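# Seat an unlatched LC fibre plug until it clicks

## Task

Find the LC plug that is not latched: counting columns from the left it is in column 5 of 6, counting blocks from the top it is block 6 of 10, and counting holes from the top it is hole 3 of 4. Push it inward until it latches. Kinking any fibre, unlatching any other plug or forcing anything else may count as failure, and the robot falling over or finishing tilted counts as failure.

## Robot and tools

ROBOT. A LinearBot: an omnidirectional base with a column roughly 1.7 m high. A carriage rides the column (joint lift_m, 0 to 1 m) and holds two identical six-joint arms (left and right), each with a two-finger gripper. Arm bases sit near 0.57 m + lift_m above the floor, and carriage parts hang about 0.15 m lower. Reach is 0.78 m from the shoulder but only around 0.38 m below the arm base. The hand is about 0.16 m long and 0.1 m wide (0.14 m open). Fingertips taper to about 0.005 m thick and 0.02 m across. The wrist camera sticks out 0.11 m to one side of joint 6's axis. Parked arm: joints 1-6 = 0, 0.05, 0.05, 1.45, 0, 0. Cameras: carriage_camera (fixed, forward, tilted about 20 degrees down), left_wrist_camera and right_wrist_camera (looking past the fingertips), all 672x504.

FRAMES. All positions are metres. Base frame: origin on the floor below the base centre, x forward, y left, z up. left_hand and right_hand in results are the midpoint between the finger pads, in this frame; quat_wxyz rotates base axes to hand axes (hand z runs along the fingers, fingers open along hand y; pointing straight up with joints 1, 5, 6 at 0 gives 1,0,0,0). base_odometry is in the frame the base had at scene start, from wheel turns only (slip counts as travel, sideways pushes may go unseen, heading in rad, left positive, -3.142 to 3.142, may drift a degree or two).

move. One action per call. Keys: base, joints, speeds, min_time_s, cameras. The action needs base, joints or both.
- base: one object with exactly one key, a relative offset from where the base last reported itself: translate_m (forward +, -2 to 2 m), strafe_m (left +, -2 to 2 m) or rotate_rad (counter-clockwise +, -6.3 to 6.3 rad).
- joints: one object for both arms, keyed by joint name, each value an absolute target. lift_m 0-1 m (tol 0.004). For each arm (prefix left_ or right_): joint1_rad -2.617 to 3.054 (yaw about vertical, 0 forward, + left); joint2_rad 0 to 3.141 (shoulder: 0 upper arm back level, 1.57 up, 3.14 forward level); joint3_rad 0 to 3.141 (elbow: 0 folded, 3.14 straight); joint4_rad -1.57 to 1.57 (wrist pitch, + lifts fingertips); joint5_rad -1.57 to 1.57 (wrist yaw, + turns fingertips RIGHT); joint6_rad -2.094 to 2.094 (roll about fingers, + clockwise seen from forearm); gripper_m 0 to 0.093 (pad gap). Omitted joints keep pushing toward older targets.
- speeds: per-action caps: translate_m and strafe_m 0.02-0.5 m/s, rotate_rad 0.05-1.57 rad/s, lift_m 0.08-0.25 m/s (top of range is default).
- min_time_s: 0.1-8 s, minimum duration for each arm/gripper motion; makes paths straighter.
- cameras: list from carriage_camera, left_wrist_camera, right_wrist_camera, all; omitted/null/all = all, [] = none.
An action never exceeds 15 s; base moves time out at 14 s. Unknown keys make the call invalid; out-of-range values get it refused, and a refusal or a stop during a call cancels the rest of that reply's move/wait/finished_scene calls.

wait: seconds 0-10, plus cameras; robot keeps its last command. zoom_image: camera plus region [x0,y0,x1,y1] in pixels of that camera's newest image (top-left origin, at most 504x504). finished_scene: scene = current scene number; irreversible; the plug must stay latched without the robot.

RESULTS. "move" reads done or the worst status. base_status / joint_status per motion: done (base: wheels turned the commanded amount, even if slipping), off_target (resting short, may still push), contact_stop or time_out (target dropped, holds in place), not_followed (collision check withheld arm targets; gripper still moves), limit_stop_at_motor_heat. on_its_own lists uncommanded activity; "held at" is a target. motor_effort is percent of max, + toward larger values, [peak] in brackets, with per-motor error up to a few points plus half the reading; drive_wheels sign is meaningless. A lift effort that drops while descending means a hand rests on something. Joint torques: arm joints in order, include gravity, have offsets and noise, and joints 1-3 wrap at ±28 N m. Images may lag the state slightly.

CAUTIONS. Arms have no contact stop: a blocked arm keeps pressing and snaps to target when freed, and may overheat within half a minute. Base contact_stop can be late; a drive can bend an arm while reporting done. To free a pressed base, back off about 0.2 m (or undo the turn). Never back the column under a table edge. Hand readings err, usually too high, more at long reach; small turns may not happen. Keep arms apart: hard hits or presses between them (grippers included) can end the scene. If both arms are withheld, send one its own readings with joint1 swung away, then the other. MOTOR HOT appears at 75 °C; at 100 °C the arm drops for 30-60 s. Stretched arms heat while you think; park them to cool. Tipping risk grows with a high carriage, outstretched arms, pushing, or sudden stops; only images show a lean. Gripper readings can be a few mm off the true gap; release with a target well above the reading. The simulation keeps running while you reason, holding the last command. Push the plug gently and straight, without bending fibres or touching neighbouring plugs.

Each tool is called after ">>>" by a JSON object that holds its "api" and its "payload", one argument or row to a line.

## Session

>>> {"api": "move", "payload": {

}}

Scene clock: 0.00 s.
Joint torques (N m): no reading
base_odometry: x=+0.000 y=+0.000 heading=+0.000
base_status: not commanded
joint_positions: lift_m=+0.300 left_joint1_rad=-0.002 left_joint2_rad=+0.034 left_joint3_rad=+0.058 left_joint4_rad=+1.403 left_joint5_rad=+0.028 left_joint6_rad=-0.006 left_gripper_m=+0.09396 right_joint1_rad=-0.005 right_joint2_rad=+0.032 right_joint3_rad=+0.055 right_joint4_rad=+1.468 right_joint5_rad=-0.019 right_joint6_rad=+0.006 right_gripper_m=+0.09396
joint_status: not commanded
motor_effort: lift_m=+24 drive_wheels=-1
left_hand: x=+0.2572 y=+0.3114 z=+1.3214 quat_wxyz=(+0.997, +0.014, +0.072, -0.005) (m; base frame)
right_hand: x=+0.2417 y=-0.3131 z=+1.3224 quat_wxyz=(+0.999, -0.009, +0.040, +0.001) (m; base frame)
pictures: carriage_camera, left_wrist_camera, right_wrist_camera

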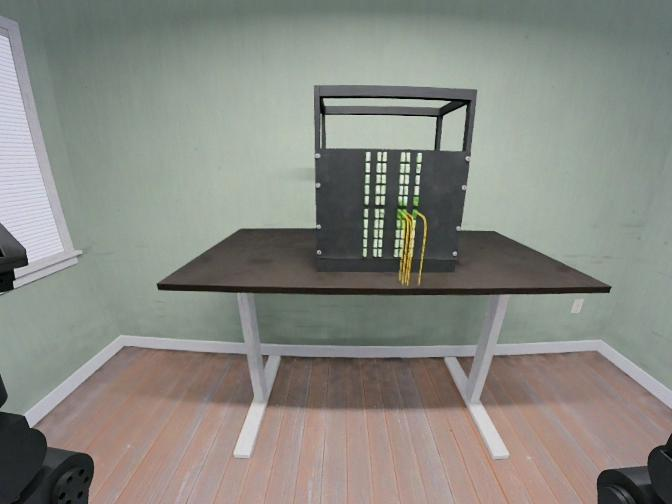

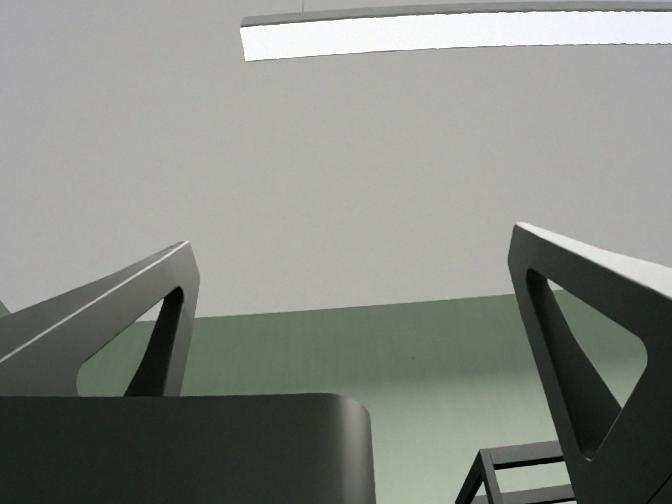

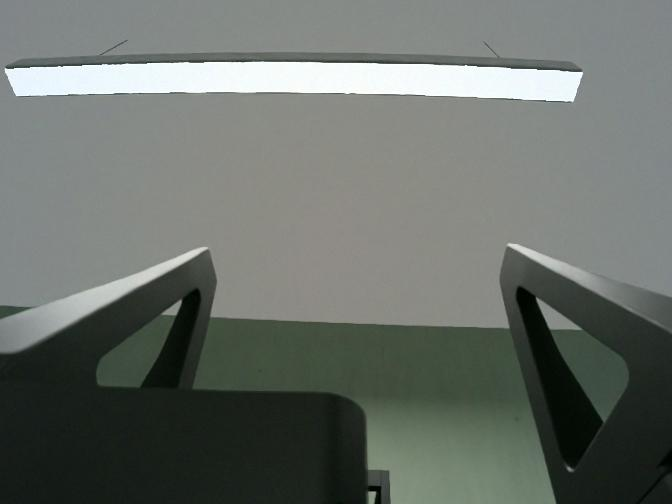

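>>> {"api": "move", "payload": {
  "base": {"strafe_m": 0.13},
  "joints": {"right_joint1_rad":0.01,"right_joint2_rad":0.8,"right_joint3_rad":0.8,"right_joint4_rad":0.01,"right_joint5_rad":0,"right_joint6_rad":0,"right_gripper_m":0.03,"lift_m":0.229},
  "speeds": {"strafe_m": 0.15},
  "min_time_s": 2.5,
  "cameras": []
}}

>>> {"api": "move", "payload": {
  "base": {"translate_m": 0.25},
  "speeds": {"translate_m": 0.2},
  "cameras": ["carriage_camera","right_wrist_camera"]
}}

>>> {"api": "zoom_image", "payload": {
  "camera": "right_wrist_camera",
  "region": [250, 50, 450, 250]
}}

Scene clock: 20.43 s.
Joint torques (N m): left_arm=[-0.03 4.21 5.53 -0.14 -0.05 -0.13] | right_arm=[0.53 -0.44 13.19 1.72 0.08 -0.01]
move: done
base_odometry: x=+0.000 y=+0.130 heading=+0.000
base_status: done
joint_positions: lift_m=+0.229 left_joint1_rad=-0.002 left_joint2_rad=+0.034 left_joint3_rad=+0.058 left_joint4_rad=+1.403 left_joint5_rad=+0.028 left_joint6_rad=-0.006 left_gripper_m=+0.09396 right_joint1_rad=+0.002 right_joint2_rad=+0.792 right_joint3_rad=+0.762 right_joint4_rad=+0.030 right_joint5_rad=-0.017 right_joint6_rad=+0.006 right_gripper_m=+0.03008
joint_status: all done
motor_effort: lift_m=+23(24) drive_wheels=-2(9)
left_hand: x=+0.2572 y=+0.3114 z=+1.2504 quat_wxyz=(+0.997, +0.014, +0.072, -0.005) (m; base frame)
right_hand: x=+0.5495 y=-0.3127 z=+1.1728 quat_wxyz=(+0.707, -0.004, +0.707, +0.009) (m; base frame)
pictures: none
No camera images: "cameras" was empty.

Scene clock: 22.77 s.
Joint torques (N m): left_arm=[-0.1 4.21 5.5 -0.15 -0.03 -0.14] | right_arm=[0.4 -0.58 13.23 1.76 0.09 -0.01]
move: done
base_odometry: x=+0.250 y=+0.130 heading=+0.000
base_status: done
joint_positions: lift_m=+0.229 left_joint1_rad=-0.002 left_joint2_rad=+0.034 left_joint3_rad=+0.058 left_joint4_rad=+1.403 left_joint5_rad=+0.028 left_joint6_rad=-0.006 left_gripper_m=+0.09396 right_joint1_rad=+0.003 right_joint2_rad=+0.793 right_joint3_rad=+0.762 right_joint4_rad=+0.025 right_joint5_rad=-0.017 right_joint6_rad=+0.006 right_gripper_m=+0.03008
joint_status: not commanded
motor_effort: lift_m=+24(24) drive_wheels=-3(9)
left_hand: x=+0.2572 y=+0.3114 z=+1.2504 quat_wxyz=(+0.997, +0.014, +0.072, -0.005) (m; base frame)
right_hand: x=+0.5499 y=-0.3123 z=+1.1713 quat_wxyz=(+0.705, -0.005, +0.709, +0.009) (m; base frame)
pictures: carriage_camera, right_wrist_camera

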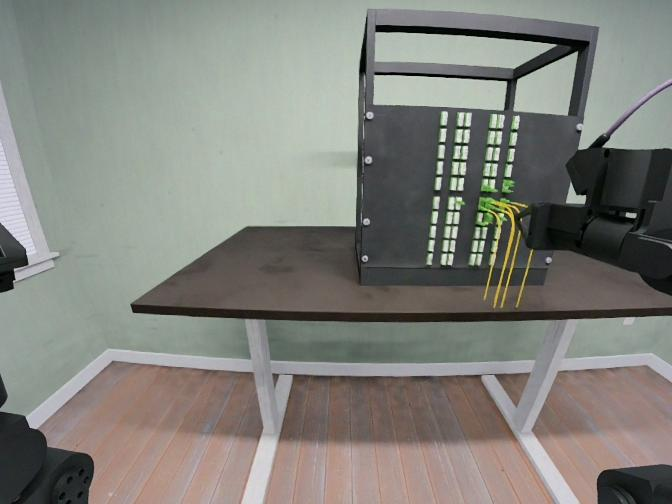

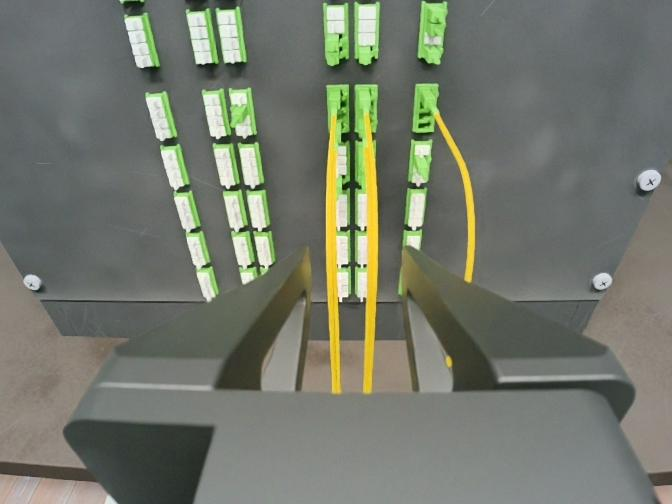

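Scaled by 2.520 from the camera's 672x504 image, which has a finer 960x720 frame.

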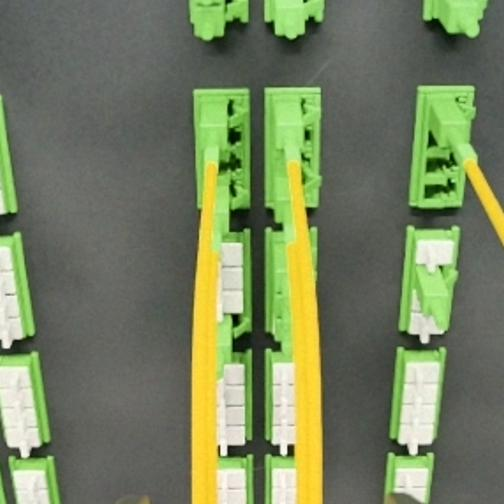

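>>> {"api": "move", "payload": {
  "joints": {"right_gripper_m":0.0,"right_joint6_rad":-1.57},
  "min_time_s": 2,
  "cameras": ["right_wrist_camera"]
}}

>>> {"api": "zoom_image", "payload": {
  "camera": "right_wrist_camera",
  "region": [300, 120, 440, 260]
}}

Scene clock: 38.30 s.
Joint torques (N m): left_arm=[-0.08 4.21 5.55 -0.13 0 -0.11] | right_arm=[0.4 -0.59 13.18 1.73 0.08 0.01]
move: done
base_odometry: x=+0.250 y=+0.130 heading=+0.000
base_status: not commanded
joint_positions: lift_m=+0.229 left_joint1_rad=-0.002 left_joint2_rad=+0.034 left_joint3_rad=+0.058 left_joint4_rad=+1.403 left_joint5_rad=+0.028 left_joint6_rad=-0.006 left_gripper_m=+0.09396 right_joint1_rad=+0.003 right_joint2_rad=+0.793 right_joint3_rad=+0.762 right_joint4_rad=+0.025 right_joint5_rad=-0.017 right_joint6_rad=-1.557 right_gripper_m=+0.00048
joint_status: all done
motor_effort: lift_m=+23(24) drive_wheels=-3(6)
left_hand: x=+0.2572 y=+0.3114 z=+1.2504 quat_wxyz=(+0.997, +0.014, +0.072, -0.005) (m; base frame)
right_hand: x=+0.5499 y=-0.3123 z=+1.1713 quat_wxyz=(+0.507, -0.503, +0.500, -0.490) (m; base frame)
pictures: right_wrist_camera

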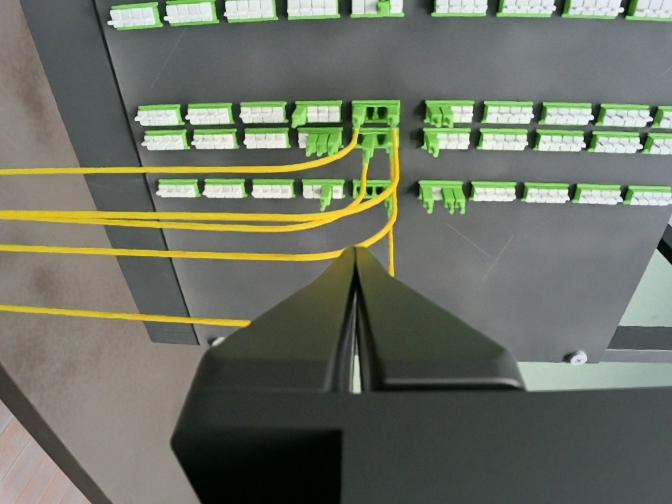

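Scaled by 3.600 from the camera's 672x504 image, which has a finer 960x720 frame.

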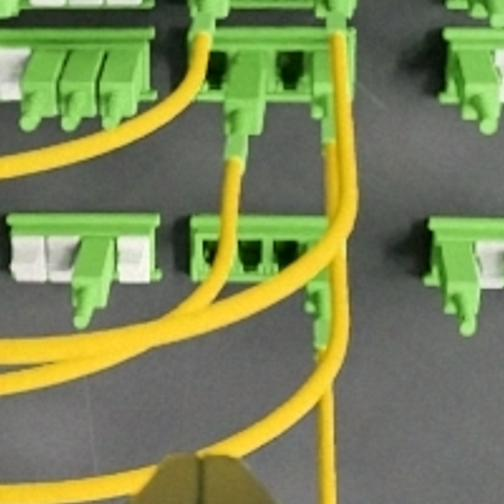

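>>> {"api": "move", "payload": {
  "joints": {"right_gripper_m":0.012,"right_joint6_rad":0.0,"right_joint5_rad":0.015},
  "min_time_s": 2,
  "cameras": []
}}

>>> {"api": "move", "payload": {
  "base": {"strafe_m": -0.004},
  "speeds": {"strafe_m": 0.05},
  "cameras": ["right_wrist_camera"]
}}

>>> {"api": "zoom_image", "payload": {
  "camera": "right_wrist_camera",
  "region": [270, 50, 450, 290]
}}

Scene clock: 84.27 s.
Joint torques (N m): left_arm=[-0.06 4.21 5.57 -0.12 -0.04 -0.12] | right_arm=[0.42 -0.59 13.18 1.74 0.08 0.14]
move: done
base_odometry: x=+0.250 y=+0.130 heading=+0.000
base_status: not commanded
joint_positions: lift_m=+0.229 left_joint1_rad=-0.002 left_joint2_rad=+0.034 left_joint3_rad=+0.058 left_joint4_rad=+1.403 left_joint5_rad=+0.028 left_joint6_rad=-0.006 left_gripper_m=+0.09396 right_joint1_rad=+0.003 right_joint2_rad=+0.793 right_joint3_rad=+0.762 right_joint4_rad=+0.025 right_joint5_rad=-0.002 right_joint6_rad=-0.013 right_gripper_m=+0.01193
joint_status: all done
motor_effort: lift_m=+23(24) drive_wheels=-5(6)
left_hand: x=+0.2572 y=+0.3114 z=+1.2504 quat_wxyz=(+0.997, +0.014, +0.072, -0.005) (m; base frame)
right_hand: x=+0.5499 y=-0.3148 z=+1.1713 quat_wxyz=(+0.705, -0.006, +0.709, -0.003) (m; base frame)
pictures: none
No camera images: "cameras" was empty.

Scene clock: 84.90 s.
Joint torques (N m): left_arm=[-0.09 4.25 5.52 -0.16 -0.07 -0.13] | right_arm=[0.43 -0.61 13.15 1.74 -0.04 0.14]
move: done
base_odometry: x=+0.250 y=+0.126 heading=+0.001
base_status: done
joint_positions: lift_m=+0.229 left_joint1_rad=-0.002 left_joint2_rad=+0.034 left_joint3_rad=+0.058 left_joint4_rad=+1.403 left_joint5_rad=+0.028 left_joint6_rad=-0.006 left_gripper_m=+0.09396 right_joint1_rad=+0.003 right_joint2_rad=+0.793 right_joint3_rad=+0.762 right_joint4_rad=+0.025 right_joint5_rad=+0.002 right_joint6_rad=-0.011 right_gripper_m=+0.01193
joint_status: not commanded
motor_effort: lift_m=+23(23) drive_wheels=-1(4)
left_hand: x=+0.2572 y=+0.3114 z=+1.2504 quat_wxyz=(+0.997, +0.014, +0.072, -0.005) (m; base frame)
right_hand: x=+0.5499 y=-0.3155 z=+1.1711 quat_wxyz=(+0.705, -0.004, +0.709, -0.003) (m; base frame)
pictures: right_wrist_camera

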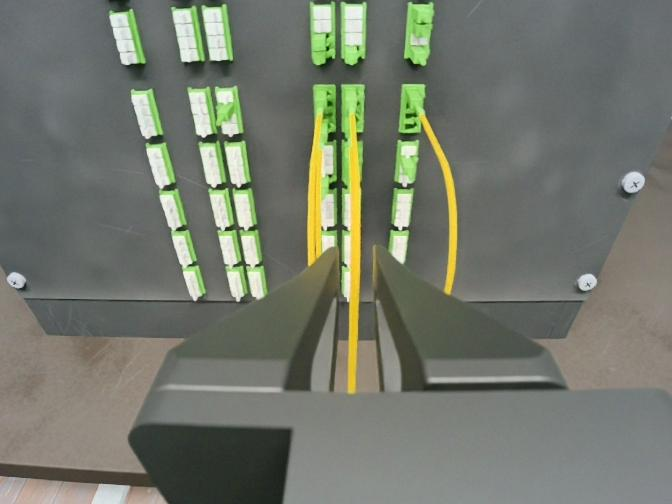

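Scaled by 2.100 from the camera's 672x504 image, which has a finer 960x720 frame.

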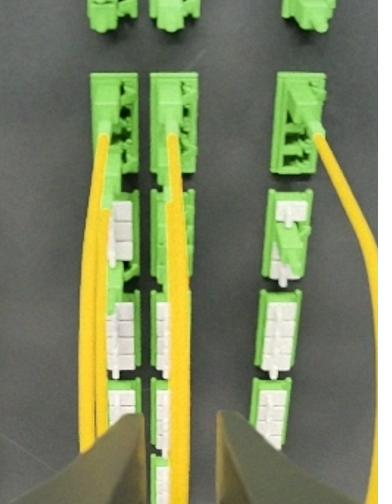

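>>> {"api": "move", "payload": {
  "base": {"translate_m": 0.05},
  "joints": {"lift_m":0.237},
  "speeds": {"translate_m": 0.05},
  "cameras": ["right_wrist_camera"]
}}

>>> {"api": "zoom_image", "payload": {
  "camera": "right_wrist_camera",
  "region": [270, 110, 430, 300]
}}

Scene clock: 102.43 s.
Joint torques (N m): left_arm=[-0.12 4.18 5.53 -0.15 -0.05 -0.11] | right_arm=[0.4 -0.55 12.15 1.8 0.04 0.14]
move: done
base_odometry: x=+0.300 y=+0.126 heading=+0.000
base_status: done
joint_positions: lift_m=+0.237 left_joint1_rad=-0.002 left_joint2_rad=+0.034 left_joint3_rad=+0.058 left_joint4_rad=+1.403 left_joint5_rad=+0.028 left_joint6_rad=-0.006 left_gripper_m=+0.09396 right_joint1_rad=+0.003 right_joint2_rad=+0.793 right_joint3_rad=+0.773 right_joint4_rad=+0.017 right_joint5_rad=+0.003 right_joint6_rad=-0.010 right_gripper_m=+0.01193
joint_status: all done
motor_effort: lift_m=+24(30) drive_wheels=-4(7)
left_hand: x=+0.2572 y=+0.3114 z=+1.2583 quat_wxyz=(+0.997, +0.014, +0.072, -0.005) (m; base frame)
right_hand: x=+0.5494 y=-0.3157 z=+1.1824 quat_wxyz=(+0.706, -0.004, +0.708, -0.004) (m; base frame)
pictures: right_wrist_camera

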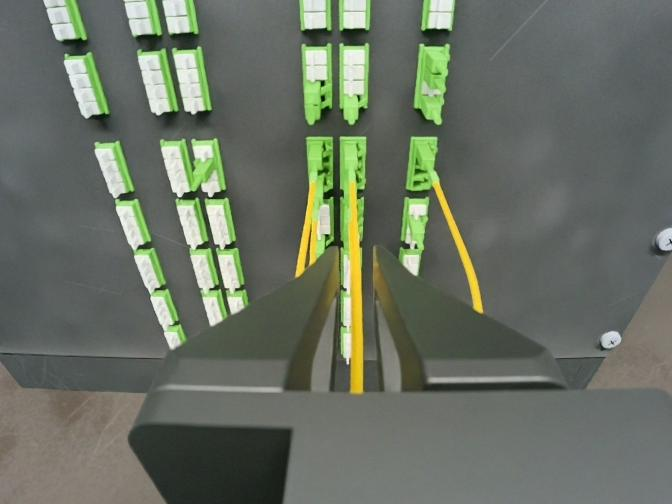

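Scaled by 2.653 from the camera's 672x504 image, which has a finer 960x720 frame.

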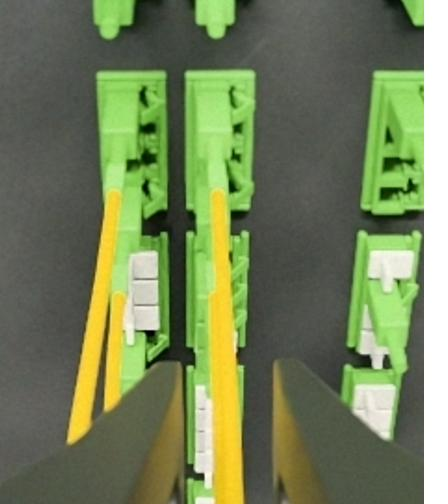

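>>> {"api": "move", "payload": {
  "base": {"translate_m": 0.035},
  "joints": {"lift_m":0.233},
  "speeds": {"translate_m": 0.05},
  "cameras": ["right_wrist_camera"]
}}

>>> {"api": "zoom_image", "payload": {
  "camera": "right_wrist_camera",
  "region": [290, 140, 430, 300]
}}

Scene clock: 112.53 s.
Joint torques (N m): left_arm=[-0.02 4.14 5.52 -0.16 -0.05 -0.12] | right_arm=[0.42 -0.58 12.07 1.83 0.04 0.14]
move: done
base_odometry: x=+0.335 y=+0.126 heading=+0.000
base_status: done
joint_positions: lift_m=+0.233 left_joint1_rad=-0.002 left_joint2_rad=+0.034 left_joint3_rad=+0.058 left_joint4_rad=+1.403 left_joint5_rad=+0.028 left_joint6_rad=-0.006 left_gripper_m=+0.09396 right_joint1_rad=+0.003 right_joint2_rad=+0.793 right_joint3_rad=+0.774 right_joint4_rad=+0.015 right_joint5_rad=+0.003 right_joint6_rad=-0.010 right_gripper_m=+0.01193
joint_status: all done
motor_effort: lift_m=+23(23) drive_wheels=-2(11)
left_hand: x=+0.2572 y=+0.3114 z=+1.2545 quat_wxyz=(+0.997, +0.014, +0.072, -0.005) (m; base frame)
right_hand: x=+0.5493 y=-0.3157 z=+1.1784 quat_wxyz=(+0.705, -0.004, +0.709, -0.003) (m; base frame)
pictures: right_wrist_camera

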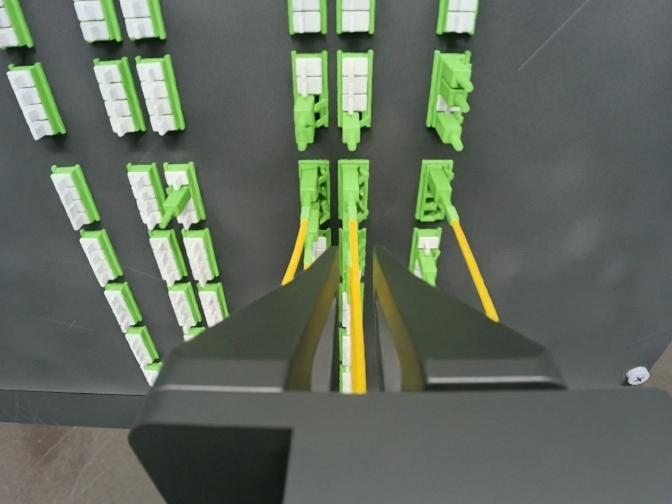

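Scaled by 3.150 from the camera's 672x504 image, which has a finer 960x720 frame.

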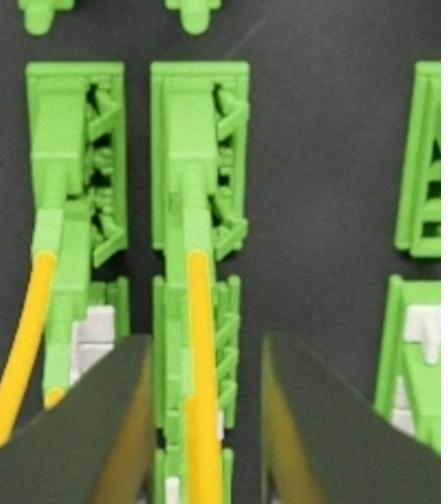

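>>> {"api": "move", "payload": {
  "base": {"translate_m": 0.022},
  "joints": {"lift_m":0.2285},
  "speeds": {"translate_m": 0.04},
  "cameras": ["right_wrist_camera"]
}}

>>> {"api": "zoom_image", "payload": {
  "camera": "right_wrist_camera",
  "region": [290, 150, 430, 310]
}}

Scene clock: 133.27 s.
Joint torques (N m): left_arm=[-0.03 4.19 5.67 -0.16 -0.02 -0.14] | right_arm=[0.42 -0.64 11.99 1.86 0.04 0.14]
move: done
base_odometry: x=+0.357 y=+0.126 heading=+0.000
base_status: done
joint_positions: lift_m=+0.229 left_joint1_rad=-0.002 left_joint2_rad=+0.034 left_joint3_rad=+0.058 left_joint4_rad=+1.404 left_joint5_rad=+0.028 left_joint6_rad=-0.006 left_gripper_m=+0.09396 right_joint1_rad=+0.003 right_joint2_rad=+0.794 right_joint3_rad=+0.774 right_joint4_rad=+0.013 right_joint5_rad=+0.003 right_joint6_rad=-0.010 right_gripper_m=+0.01193
joint_status: all done
motor_effort: lift_m=+22(23) drive_wheels=+4(10)
left_hand: x=+0.2571 y=+0.3114 z=+1.2500 quat_wxyz=(+0.997, +0.014, +0.071, -0.005) (m; base frame)
right_hand: x=+0.5495 y=-0.3157 z=+1.1736 quat_wxyz=(+0.705, -0.004, +0.709, -0.003) (m; base frame)
pictures: right_wrist_camera

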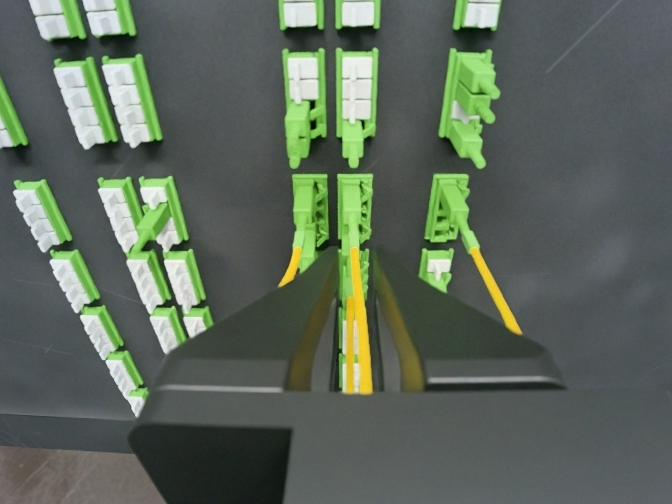

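Scaled by 3.150 from the camera's 672x504 image, which has a finer 960x720 frame.

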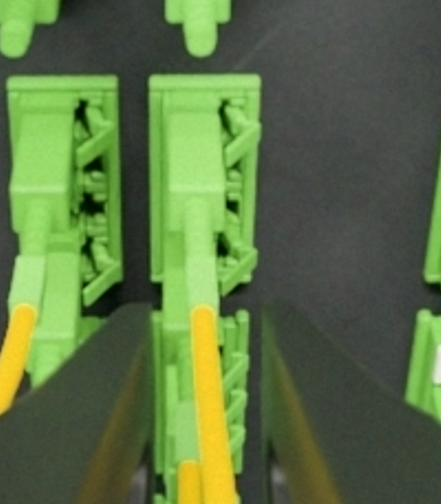

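>>> {"api": "move", "payload": {
  "base": {"strafe_m": 0.0005},
  "speeds": {"strafe_m": 0.02},
  "cameras": []
}}

>>> {"api": "move", "payload": {
  "base": {"translate_m": 0.008},
  "speeds": {"translate_m": 0.03},
  "cameras": ["right_wrist_camera"]
}}

>>> {"api": "zoom_image", "payload": {
  "camera": "right_wrist_camera",
  "region": [300, 180, 420, 320]
}}

Scene clock: 149.37 s.
Joint torques (N m): left_arm=[-0.13 4.25 5.64 -0.13 -0.01 -0.13] | right_arm=[0.4 -0.62 11.97 1.85 0.03 0.14]
move: done
base_odometry: x=+0.357 y=+0.126 heading=+0.000
base_status: done
joint_positions: lift_m=+0.229 left_joint1_rad=-0.002 left_joint2_rad=+0.034 left_joint3_rad=+0.058 left_joint4_rad=+1.404 left_joint5_rad=+0.028 left_joint6_rad=-0.006 left_gripper_m=+0.09396 right_joint1_rad=+0.003 right_joint2_rad=+0.794 right_joint3_rad=+0.774 right_joint4_rad=+0.013 right_joint5_rad=+0.003 right_joint6_rad=-0.010 right_gripper_m=+0.01193
joint_status: not commanded
motor_effort: lift_m=+22(23) drive_wheels=+0(3)
left_hand: x=+0.2571 y=+0.3114 z=+1.2500 quat_wxyz=(+0.997, +0.014, +0.071, -0.005) (m; base frame)
right_hand: x=+0.5495 y=-0.3157 z=+1.1736 quat_wxyz=(+0.705, -0.004, +0.709, -0.003) (m; base frame)
pictures: none
No camera images: "cameras" was empty.

Scene clock: 150.17 s.
Joint torques (N m): left_arm=[-0.16 4.16 5.45 -0.16 -0.01 -0.12] | right_arm=[0.42 -0.57 12.01 1.85 0.04 0.14]
move: done
base_odometry: x=+0.365 y=+0.126 heading=+0.000
base_status: done
joint_positions: lift_m=+0.229 left_joint1_rad=-0.002 left_joint2_rad=+0.034 left_joint3_rad=+0.058 left_joint4_rad=+1.404 left_joint5_rad=+0.028 left_joint6_rad=-0.006 left_gripper_m=+0.09396 right_joint1_rad=+0.003 right_joint2_rad=+0.794 right_joint3_rad=+0.774 right_joint4_rad=+0.013 right_joint5_rad=+0.003 right_joint6_rad=-0.010 right_gripper_m=+0.01193
joint_status: not commanded
motor_effort: lift_m=+23(23) drive_wheels=+2(10)
left_hand: x=+0.2571 y=+0.3114 z=+1.2500 quat_wxyz=(+0.997, +0.014, +0.071, -0.005) (m; base frame)
right_hand: x=+0.5495 y=-0.3157 z=+1.1736 quat_wxyz=(+0.705, -0.004, +0.709, -0.003) (m; base frame)
pictures: right_wrist_camera

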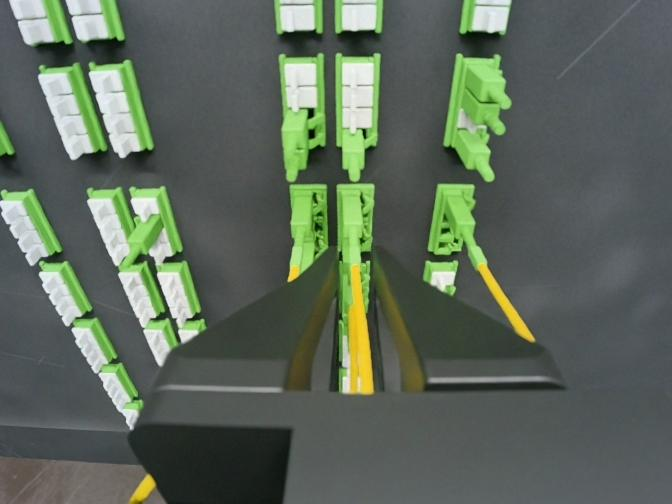

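Scaled by 3.600 from the camera's 672x504 image, which has a finer 960x720 frame.

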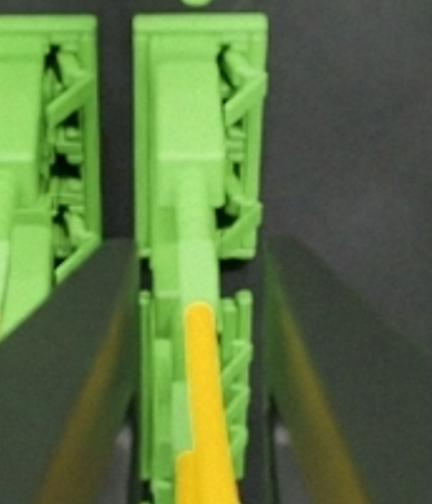

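>>> {"api": "zoom_image", "payload": {
  "camera": "right_wrist_camera",
  "region": [250, 170, 350, 290]
}}

>>> {"api": "move", "payload": {
  "cameras": ["carriage_camera"]
}}

>>> {"api": "zoom_image", "payload": {
  "camera": "carriage_camera",
  "region": [470, 160, 620, 360]
}}

Scaled by 4.200 from the camera's 672x504 image, which has a finer 960x720 frame.

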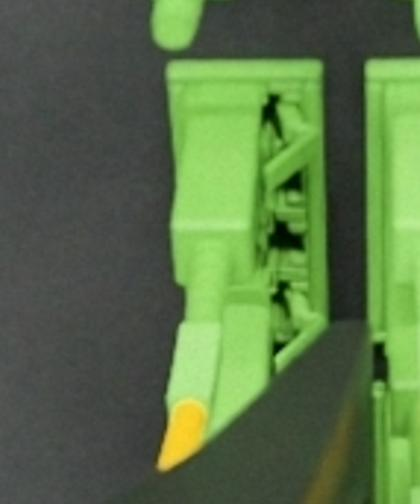

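Scene clock: 158.27 s.
Joint torques (N m): left_arm=[-0.14 4.27 5.57 -0.13 -0.01 -0.12] | right_arm=[0.42 -0.62 11.99 1.85 0.04 0.14]
base_odometry: x=+0.365 y=+0.126 heading=+0.000
base_status: done
joint_positions: lift_m=+0.229 left_joint1_rad=-0.002 left_joint2_rad=+0.034 left_joint3_rad=+0.058 left_joint4_rad=+1.404 left_joint5_rad=+0.028 left_joint6_rad=-0.006 left_gripper_m=+0.09396 right_joint1_rad=+0.003 right_joint2_rad=+0.794 right_joint3_rad=+0.774 right_joint4_rad=+0.013 right_joint5_rad=+0.003 right_joint6_rad=-0.010 right_gripper_m=+0.01193
joint_status: not commanded
motor_effort: lift_m=+23(23) drive_wheels=+3(10)
left_hand: x=+0.2571 y=+0.3114 z=+1.2500 quat_wxyz=(+0.997, +0.014, +0.071, -0.005) (m; base frame)
right_hand: x=+0.5495 y=-0.3157 z=+1.1736 quat_wxyz=(+0.705, -0.004, +0.709, -0.003) (m; base frame)
pictures: carriage_camera

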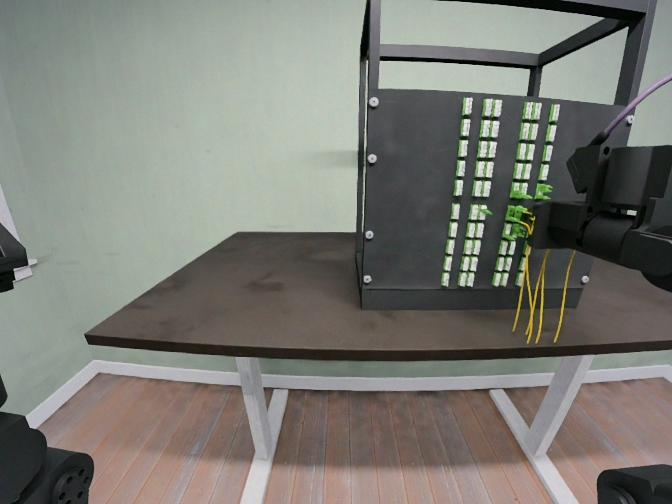

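Scaled by 2.520 from the camera's 672x504 image, which has a finer 960x720 frame.

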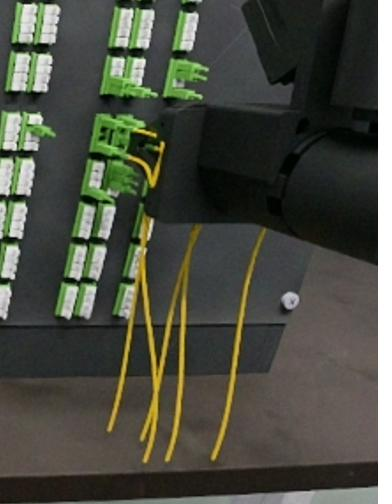

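>>> {"api": "move", "payload": {
  "joints": {"right_gripper_m":0.007},
  "min_time_s": 1,
  "cameras": []
}}

>>> {"api": "move", "payload": {
  "base": {"translate_m": 0.003},
  "speeds": {"translate_m": 0.02},
  "cameras": ["right_wrist_camera"]
}}

>>> {"api": "zoom_image", "payload": {
  "camera": "right_wrist_camera",
  "region": [300, 180, 420, 320]
}}

Scene clock: 171.83 s.
Joint torques (N m): left_arm=[0.03 4.22 5.61 -0.17 -0.03 -0.12] | right_arm=[0.4 -0.62 11.97 1.85 0.04 0.14]
move: done
base_odometry: x=+0.365 y=+0.126 heading=+0.000
base_status: not commanded
joint_positions: lift_m=+0.229 left_joint1_rad=-0.002 left_joint2_rad=+0.034 left_joint3_rad=+0.058 left_joint4_rad=+1.404 left_joint5_rad=+0.028 left_joint6_rad=-0.006 left_gripper_m=+0.09396 right_joint1_rad=+0.003 right_joint2_rad=+0.794 right_joint3_rad=+0.774 right_joint4_rad=+0.013 right_joint5_rad=+0.003 right_joint6_rad=-0.010 right_gripper_m=+0.00708
joint_status: all done
motor_effort: lift_m=+22(23) drive_wheels=-2(4)
left_hand: x=+0.2571 y=+0.3114 z=+1.2500 quat_wxyz=(+0.997, +0.014, +0.071, -0.005) (m; base frame)
right_hand: x=+0.5495 y=-0.3157 z=+1.1736 quat_wxyz=(+0.705, -0.004, +0.709, -0.003) (m; base frame)
pictures: none
No camera images: "cameras" was empty.

Scene clock: 172.57 s.
Joint torques (N m): left_arm=[-0.08 4.21 5.56 -0.17 -0.03 -0.1] | right_arm=[0.4 -0.65 12.07 1.85 0.03 0.14]
move: done
base_odometry: x=+0.368 y=+0.126 heading=-0.001
base_status: done
joint_positions: lift_m=+0.229 left_joint1_rad=-0.002 left_joint2_rad=+0.034 left_joint3_rad=+0.058 left_joint4_rad=+1.403 left_joint5_rad=+0.028 left_joint6_rad=-0.006 left_gripper_m=+0.09396 right_joint1_rad=+0.003 right_joint2_rad=+0.794 right_joint3_rad=+0.774 right_joint4_rad=+0.013 right_joint5_rad=+0.003 right_joint6_rad=-0.010 right_gripper_m=+0.00708
joint_status: not commanded
motor_effort: lift_m=+23(23) drive_wheels=-2(9)
left_hand: x=+0.2572 y=+0.3114 z=+1.2500 quat_wxyz=(+0.997, +0.014, +0.072, -0.005) (m; base frame)
right_hand: x=+0.5495 y=-0.3157 z=+1.1736 quat_wxyz=(+0.705, -0.004, +0.709, -0.003) (m; base frame)
pictures: right_wrist_camera

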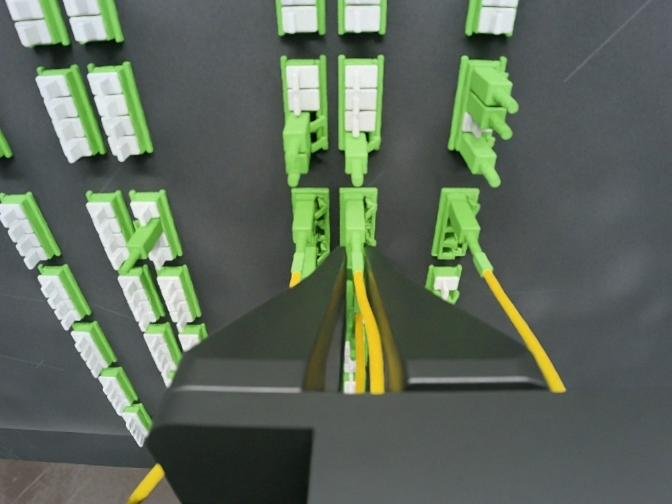

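Scaled by 3.600 from the camera's 672x504 image, which has a finer 960x720 frame.

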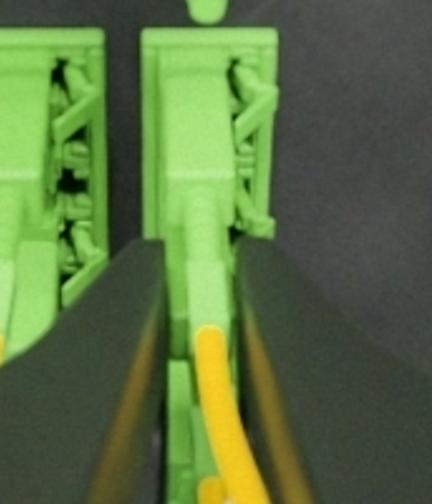

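>>> {"api": "move", "payload": {
  "joints": {"right_gripper_m":0.0035},
  "min_time_s": 1.5,
  "cameras": []
}}

>>> {"api": "move", "payload": {
  "base": {"translate_m": 0.004},
  "speeds": {"translate_m": 0.02},
  "cameras": ["right_wrist_camera"]
}}

>>> {"api": "zoom_image", "payload": {
  "camera": "right_wrist_camera",
  "region": [310, 180, 410, 300]
}}

Scene clock: 180.60 s.
Joint torques (N m): left_arm=[-0.17 4.22 5.5 -0.13 -0.04 -0.12] | right_arm=[0.4 -0.61 11.96 1.85 0.04 0.13]
move: done
base_odometry: x=+0.368 y=+0.126 heading=-0.001
base_status: not commanded
joint_positions: lift_m=+0.229 left_joint1_rad=-0.002 left_joint2_rad=+0.034 left_joint3_rad=+0.058 left_joint4_rad=+1.403 left_joint5_rad=+0.028 left_joint6_rad=-0.006 left_gripper_m=+0.09396 right_joint1_rad=+0.003 right_joint2_rad=+0.794 right_joint3_rad=+0.774 right_joint4_rad=+0.013 right_joint5_rad=+0.003 right_joint6_rad=-0.010 right_gripper_m=+0.00352
joint_status: all done
motor_effort: lift_m=+22(23) drive_wheels=+1(4)
left_hand: x=+0.2572 y=+0.3114 z=+1.2500 quat_wxyz=(+0.997, +0.014, +0.072, -0.005) (m; base frame)
right_hand: x=+0.5495 y=-0.3157 z=+1.1736 quat_wxyz=(+0.705, -0.003, +0.709, -0.003) (m; base frame)
pictures: none
No camera images: "cameras" was empty.

Scene clock: 181.17 s.
Joint torques (N m): left_arm=[0.01 4.12 5.63 -0.11 -0.04 -0.1] | right_arm=[0.42 -0.57 11.96 1.89 0.04 0.13]
move: done
base_odometry: x=+0.372 y=+0.126 heading=-0.001
base_status: done
joint_positions: lift_m=+0.229 left_joint1_rad=-0.002 left_joint2_rad=+0.034 left_joint3_rad=+0.058 left_joint4_rad=+1.403 left_joint5_rad=+0.028 left_joint6_rad=-0.006 left_gripper_m=+0.09396 right_joint1_rad=+0.003 right_joint2_rad=+0.793 right_joint3_rad=+0.774 right_joint4_rad=+0.007 right_joint5_rad=+0.003 right_joint6_rad=-0.009 right_gripper_m=+0.00374
joint_status: not commanded
motor_effort: lift_m=+22(23) drive_wheels=+3(8)
left_hand: x=+0.2572 y=+0.3114 z=+1.2500 quat_wxyz=(+0.997, +0.014, +0.072, -0.005) (m; base frame)
right_hand: x=+0.5493 y=-0.3157 z=+1.1724 quat_wxyz=(+0.703, -0.003, +0.711, -0.003) (m; base frame)
pictures: right_wrist_camera

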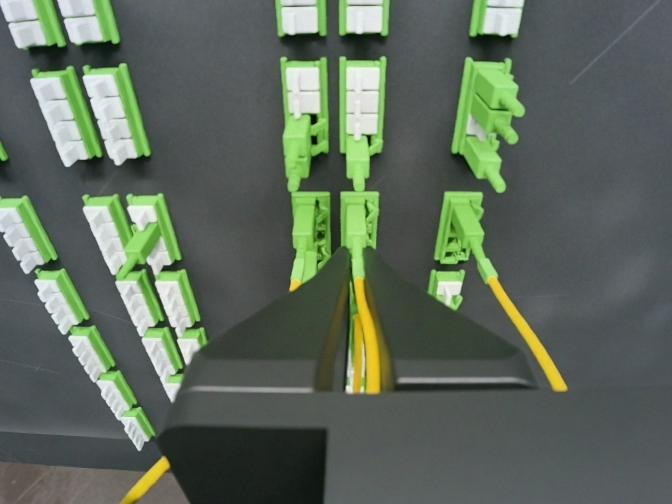

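Scaled by 4.200 from the camera's 672x504 image, which has a finer 960x720 frame.

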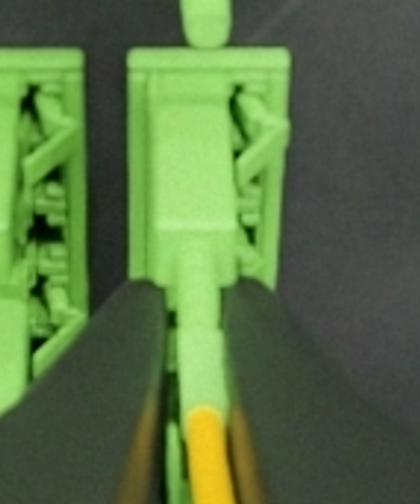

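>>> {"api": "move", "payload": {
  "base": {"translate_m": 0.004},
  "speeds": {"translate_m": 0.02},
  "cameras": []
}}

>>> {"api": "move", "payload": {
  "base": {"translate_m": 0.003},
  "speeds": {"translate_m": 0.02},
  "cameras": ["right_wrist_camera"]
}}

>>> {"api": "zoom_image", "payload": {
  "camera": "right_wrist_camera",
  "region": [310, 180, 410, 300]
}}

Scene clock: 189.80 s.
Joint torques (N m): left_arm=[-0.13 4.16 5.57 -0.14 -0.04 -0.13] | right_arm=[0.42 0.31 11.96 2.01 0.04 0.12]
move: done
base_odometry: x=+0.376 y=+0.126 heading=-0.001
base_status: done
joint_positions: lift_m=+0.229 left_joint1_rad=-0.002 left_joint2_rad=+0.034 left_joint3_rad=+0.058 left_joint4_rad=+1.403 left_joint5_rad=+0.028 left_joint6_rad=-0.006 left_gripper_m=+0.09396 right_joint1_rad=+0.003 right_joint2_rad=+0.785 right_joint3_rad=+0.774 right_joint4_rad=-0.004 right_joint5_rad=+0.003 right_joint6_rad=-0.009 right_gripper_m=+0.00378
joint_status: not commanded
motor_effort: lift_m=+22(23) drive_wheels=+2(7)
left_hand: x=+0.2572 y=+0.3114 z=+1.2500 quat_wxyz=(+0.997, +0.014, +0.072, -0.005) (m; base frame)
right_hand: x=+0.5472 y=-0.3157 z=+1.1723 quat_wxyz=(+0.702, -0.003, +0.712, -0.003) (m; base frame)
pictures: none
No camera images: "cameras" was empty.

Scene clock: 190.40 s.
Joint torques (N m): left_arm=[-0.09 4.22 5.67 -0.14 -0.03 -0.11] | right_arm=[0.42 1.29 11.92 2.14 0.03 0.13]
move: done
base_odometry: x=+0.379 y=+0.126 heading=-0.001
base_status: done
joint_positions: lift_m=+0.229 left_joint1_rad=-0.002 left_joint2_rad=+0.034 left_joint3_rad=+0.058 left_joint4_rad=+1.403 left_joint5_rad=+0.028 left_joint6_rad=-0.006 left_gripper_m=+0.09396 right_joint1_rad=+0.003 right_joint2_rad=+0.775 right_joint3_rad=+0.774 right_joint4_rad=-0.018 right_joint5_rad=+0.003 right_joint6_rad=-0.009 right_gripper_m=+0.00354
joint_status: not commanded
motor_effort: lift_m=+23(23) drive_wheels=+3(12)
left_hand: x=+0.2572 y=+0.3114 z=+1.2500 quat_wxyz=(+0.997, +0.014, +0.072, -0.005) (m; base frame)
right_hand: x=+0.5447 y=-0.3157 z=+1.1719 quat_wxyz=(+0.701, -0.003, +0.713, -0.003) (m; base frame)
pictures: right_wrist_camera

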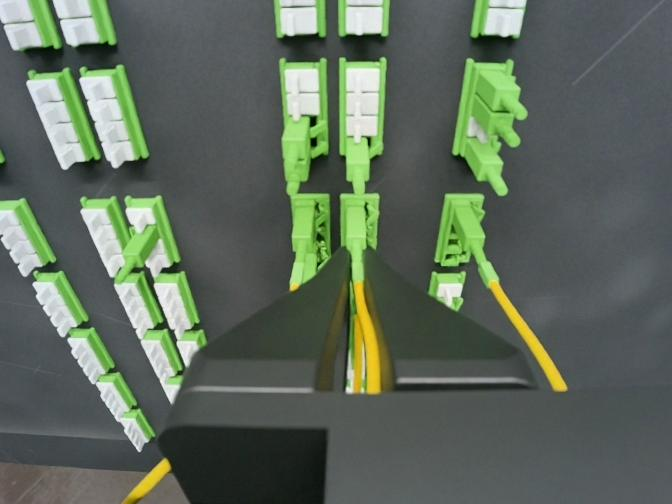

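Scaled by 4.200 from the camera's 672x504 image, which has a finer 960x720 frame.

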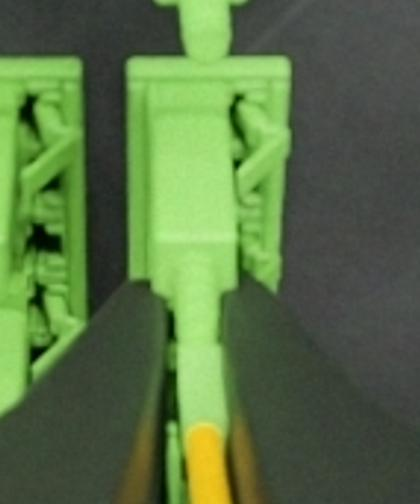

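>>> {"api": "move", "payload": {
  "base": {"translate_m": 0.004},
  "speeds": {"translate_m": 0.02},
  "cameras": ["right_wrist_camera"]
}}

>>> {"api": "move", "payload": {
  "base": {"translate_m": 0.004},
  "speeds": {"translate_m": 0.02},
  "cameras": ["right_wrist_camera"]
}}

>>> {"api": "zoom_image", "payload": {
  "camera": "right_wrist_camera",
  "region": [310, 180, 410, 300]
}}

Scene clock: 197.17 s.
Joint torques (N m): left_arm=[-0.12 4.21 5.57 -0.16 -0.06 -0.11] | right_arm=[0.4 2.52 11.92 2.3 0.05 0.13]
move: done
base_odometry: x=+0.383 y=+0.126 heading=-0.001
base_status: done
joint_positions: lift_m=+0.229 left_joint1_rad=-0.002 left_joint2_rad=+0.034 left_joint3_rad=+0.058 left_joint4_rad=+1.403 left_joint5_rad=+0.028 left_joint6_rad=-0.006 left_gripper_m=+0.09396 right_joint1_rad=+0.003 right_joint2_rad=+0.762 right_joint3_rad=+0.774 right_joint4_rad=-0.034 right_joint5_rad=+0.003 right_joint6_rad=-0.009 right_gripper_m=+0.00377
joint_status: not commanded
motor_effort: lift_m=+23(23) drive_wheels=+3(13)
left_hand: x=+0.2572 y=+0.3114 z=+1.2500 quat_wxyz=(+0.997, +0.014, +0.072, -0.005) (m; base frame)
right_hand: x=+0.5417 y=-0.3157 z=+1.1717 quat_wxyz=(+0.699, -0.003, +0.715, -0.003) (m; base frame)
pictures: right_wrist_camera

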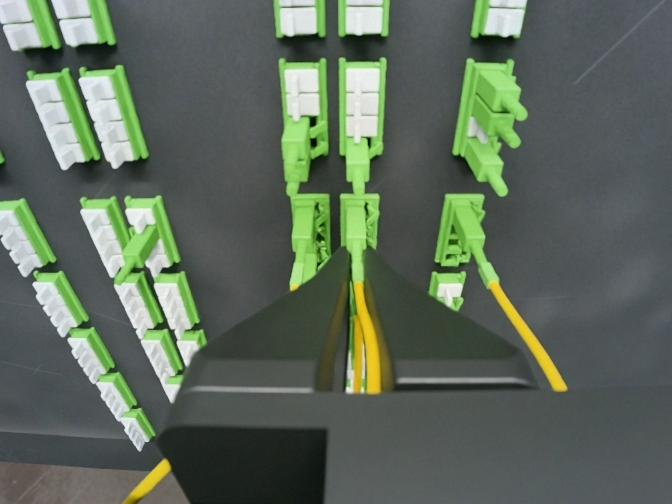

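Scene clock: 197.73 s.
Joint torques (N m): left_arm=[-0.16 4.14 5.57 -0.17 -0.05 -0.11] | right_arm=[0.42 3.73 11.88 2.45 0.05 0.13]
move: done
base_odometry: x=+0.387 y=+0.126 heading=-0.002
base_status: done
joint_positions: lift_m=+0.229 left_joint1_rad=-0.002 left_joint2_rad=+0.034 left_joint3_rad=+0.058 left_joint4_rad=+1.403 left_joint5_rad=+0.028 left_joint6_rad=-0.006 left_gripper_m=+0.09396 right_joint1_rad=+0.003 right_joint2_rad=+0.750 right_joint3_rad=+0.774 right_joint4_rad=-0.050 right_joint5_rad=+0.003 right_joint6_rad=-0.009 right_gripper_m=+0.00373
joint_status: not commanded
motor_effort: lift_m=+22(23) drive_wheels=+4(12)
left_hand: x=+0.2572 y=+0.3114 z=+1.2500 quat_wxyz=(+0.997, +0.014, +0.072, -0.005) (m; base frame)
right_hand: x=+0.5387 y=-0.3158 z=+1.1713 quat_wxyz=(+0.698, -0.003, +0.716, -0.003) (m; base frame)
pictures: right_wrist_camera

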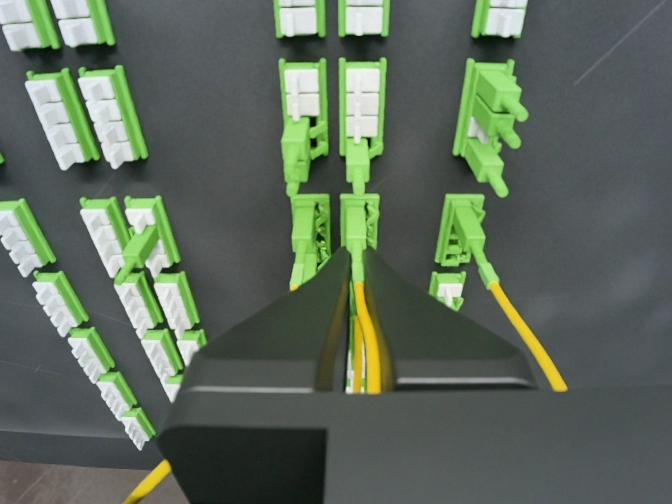

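Scaled by 4.200 from the camera's 672x504 image, which has a finer 960x720 frame.

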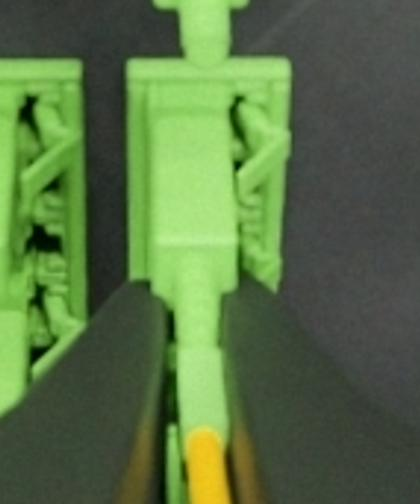

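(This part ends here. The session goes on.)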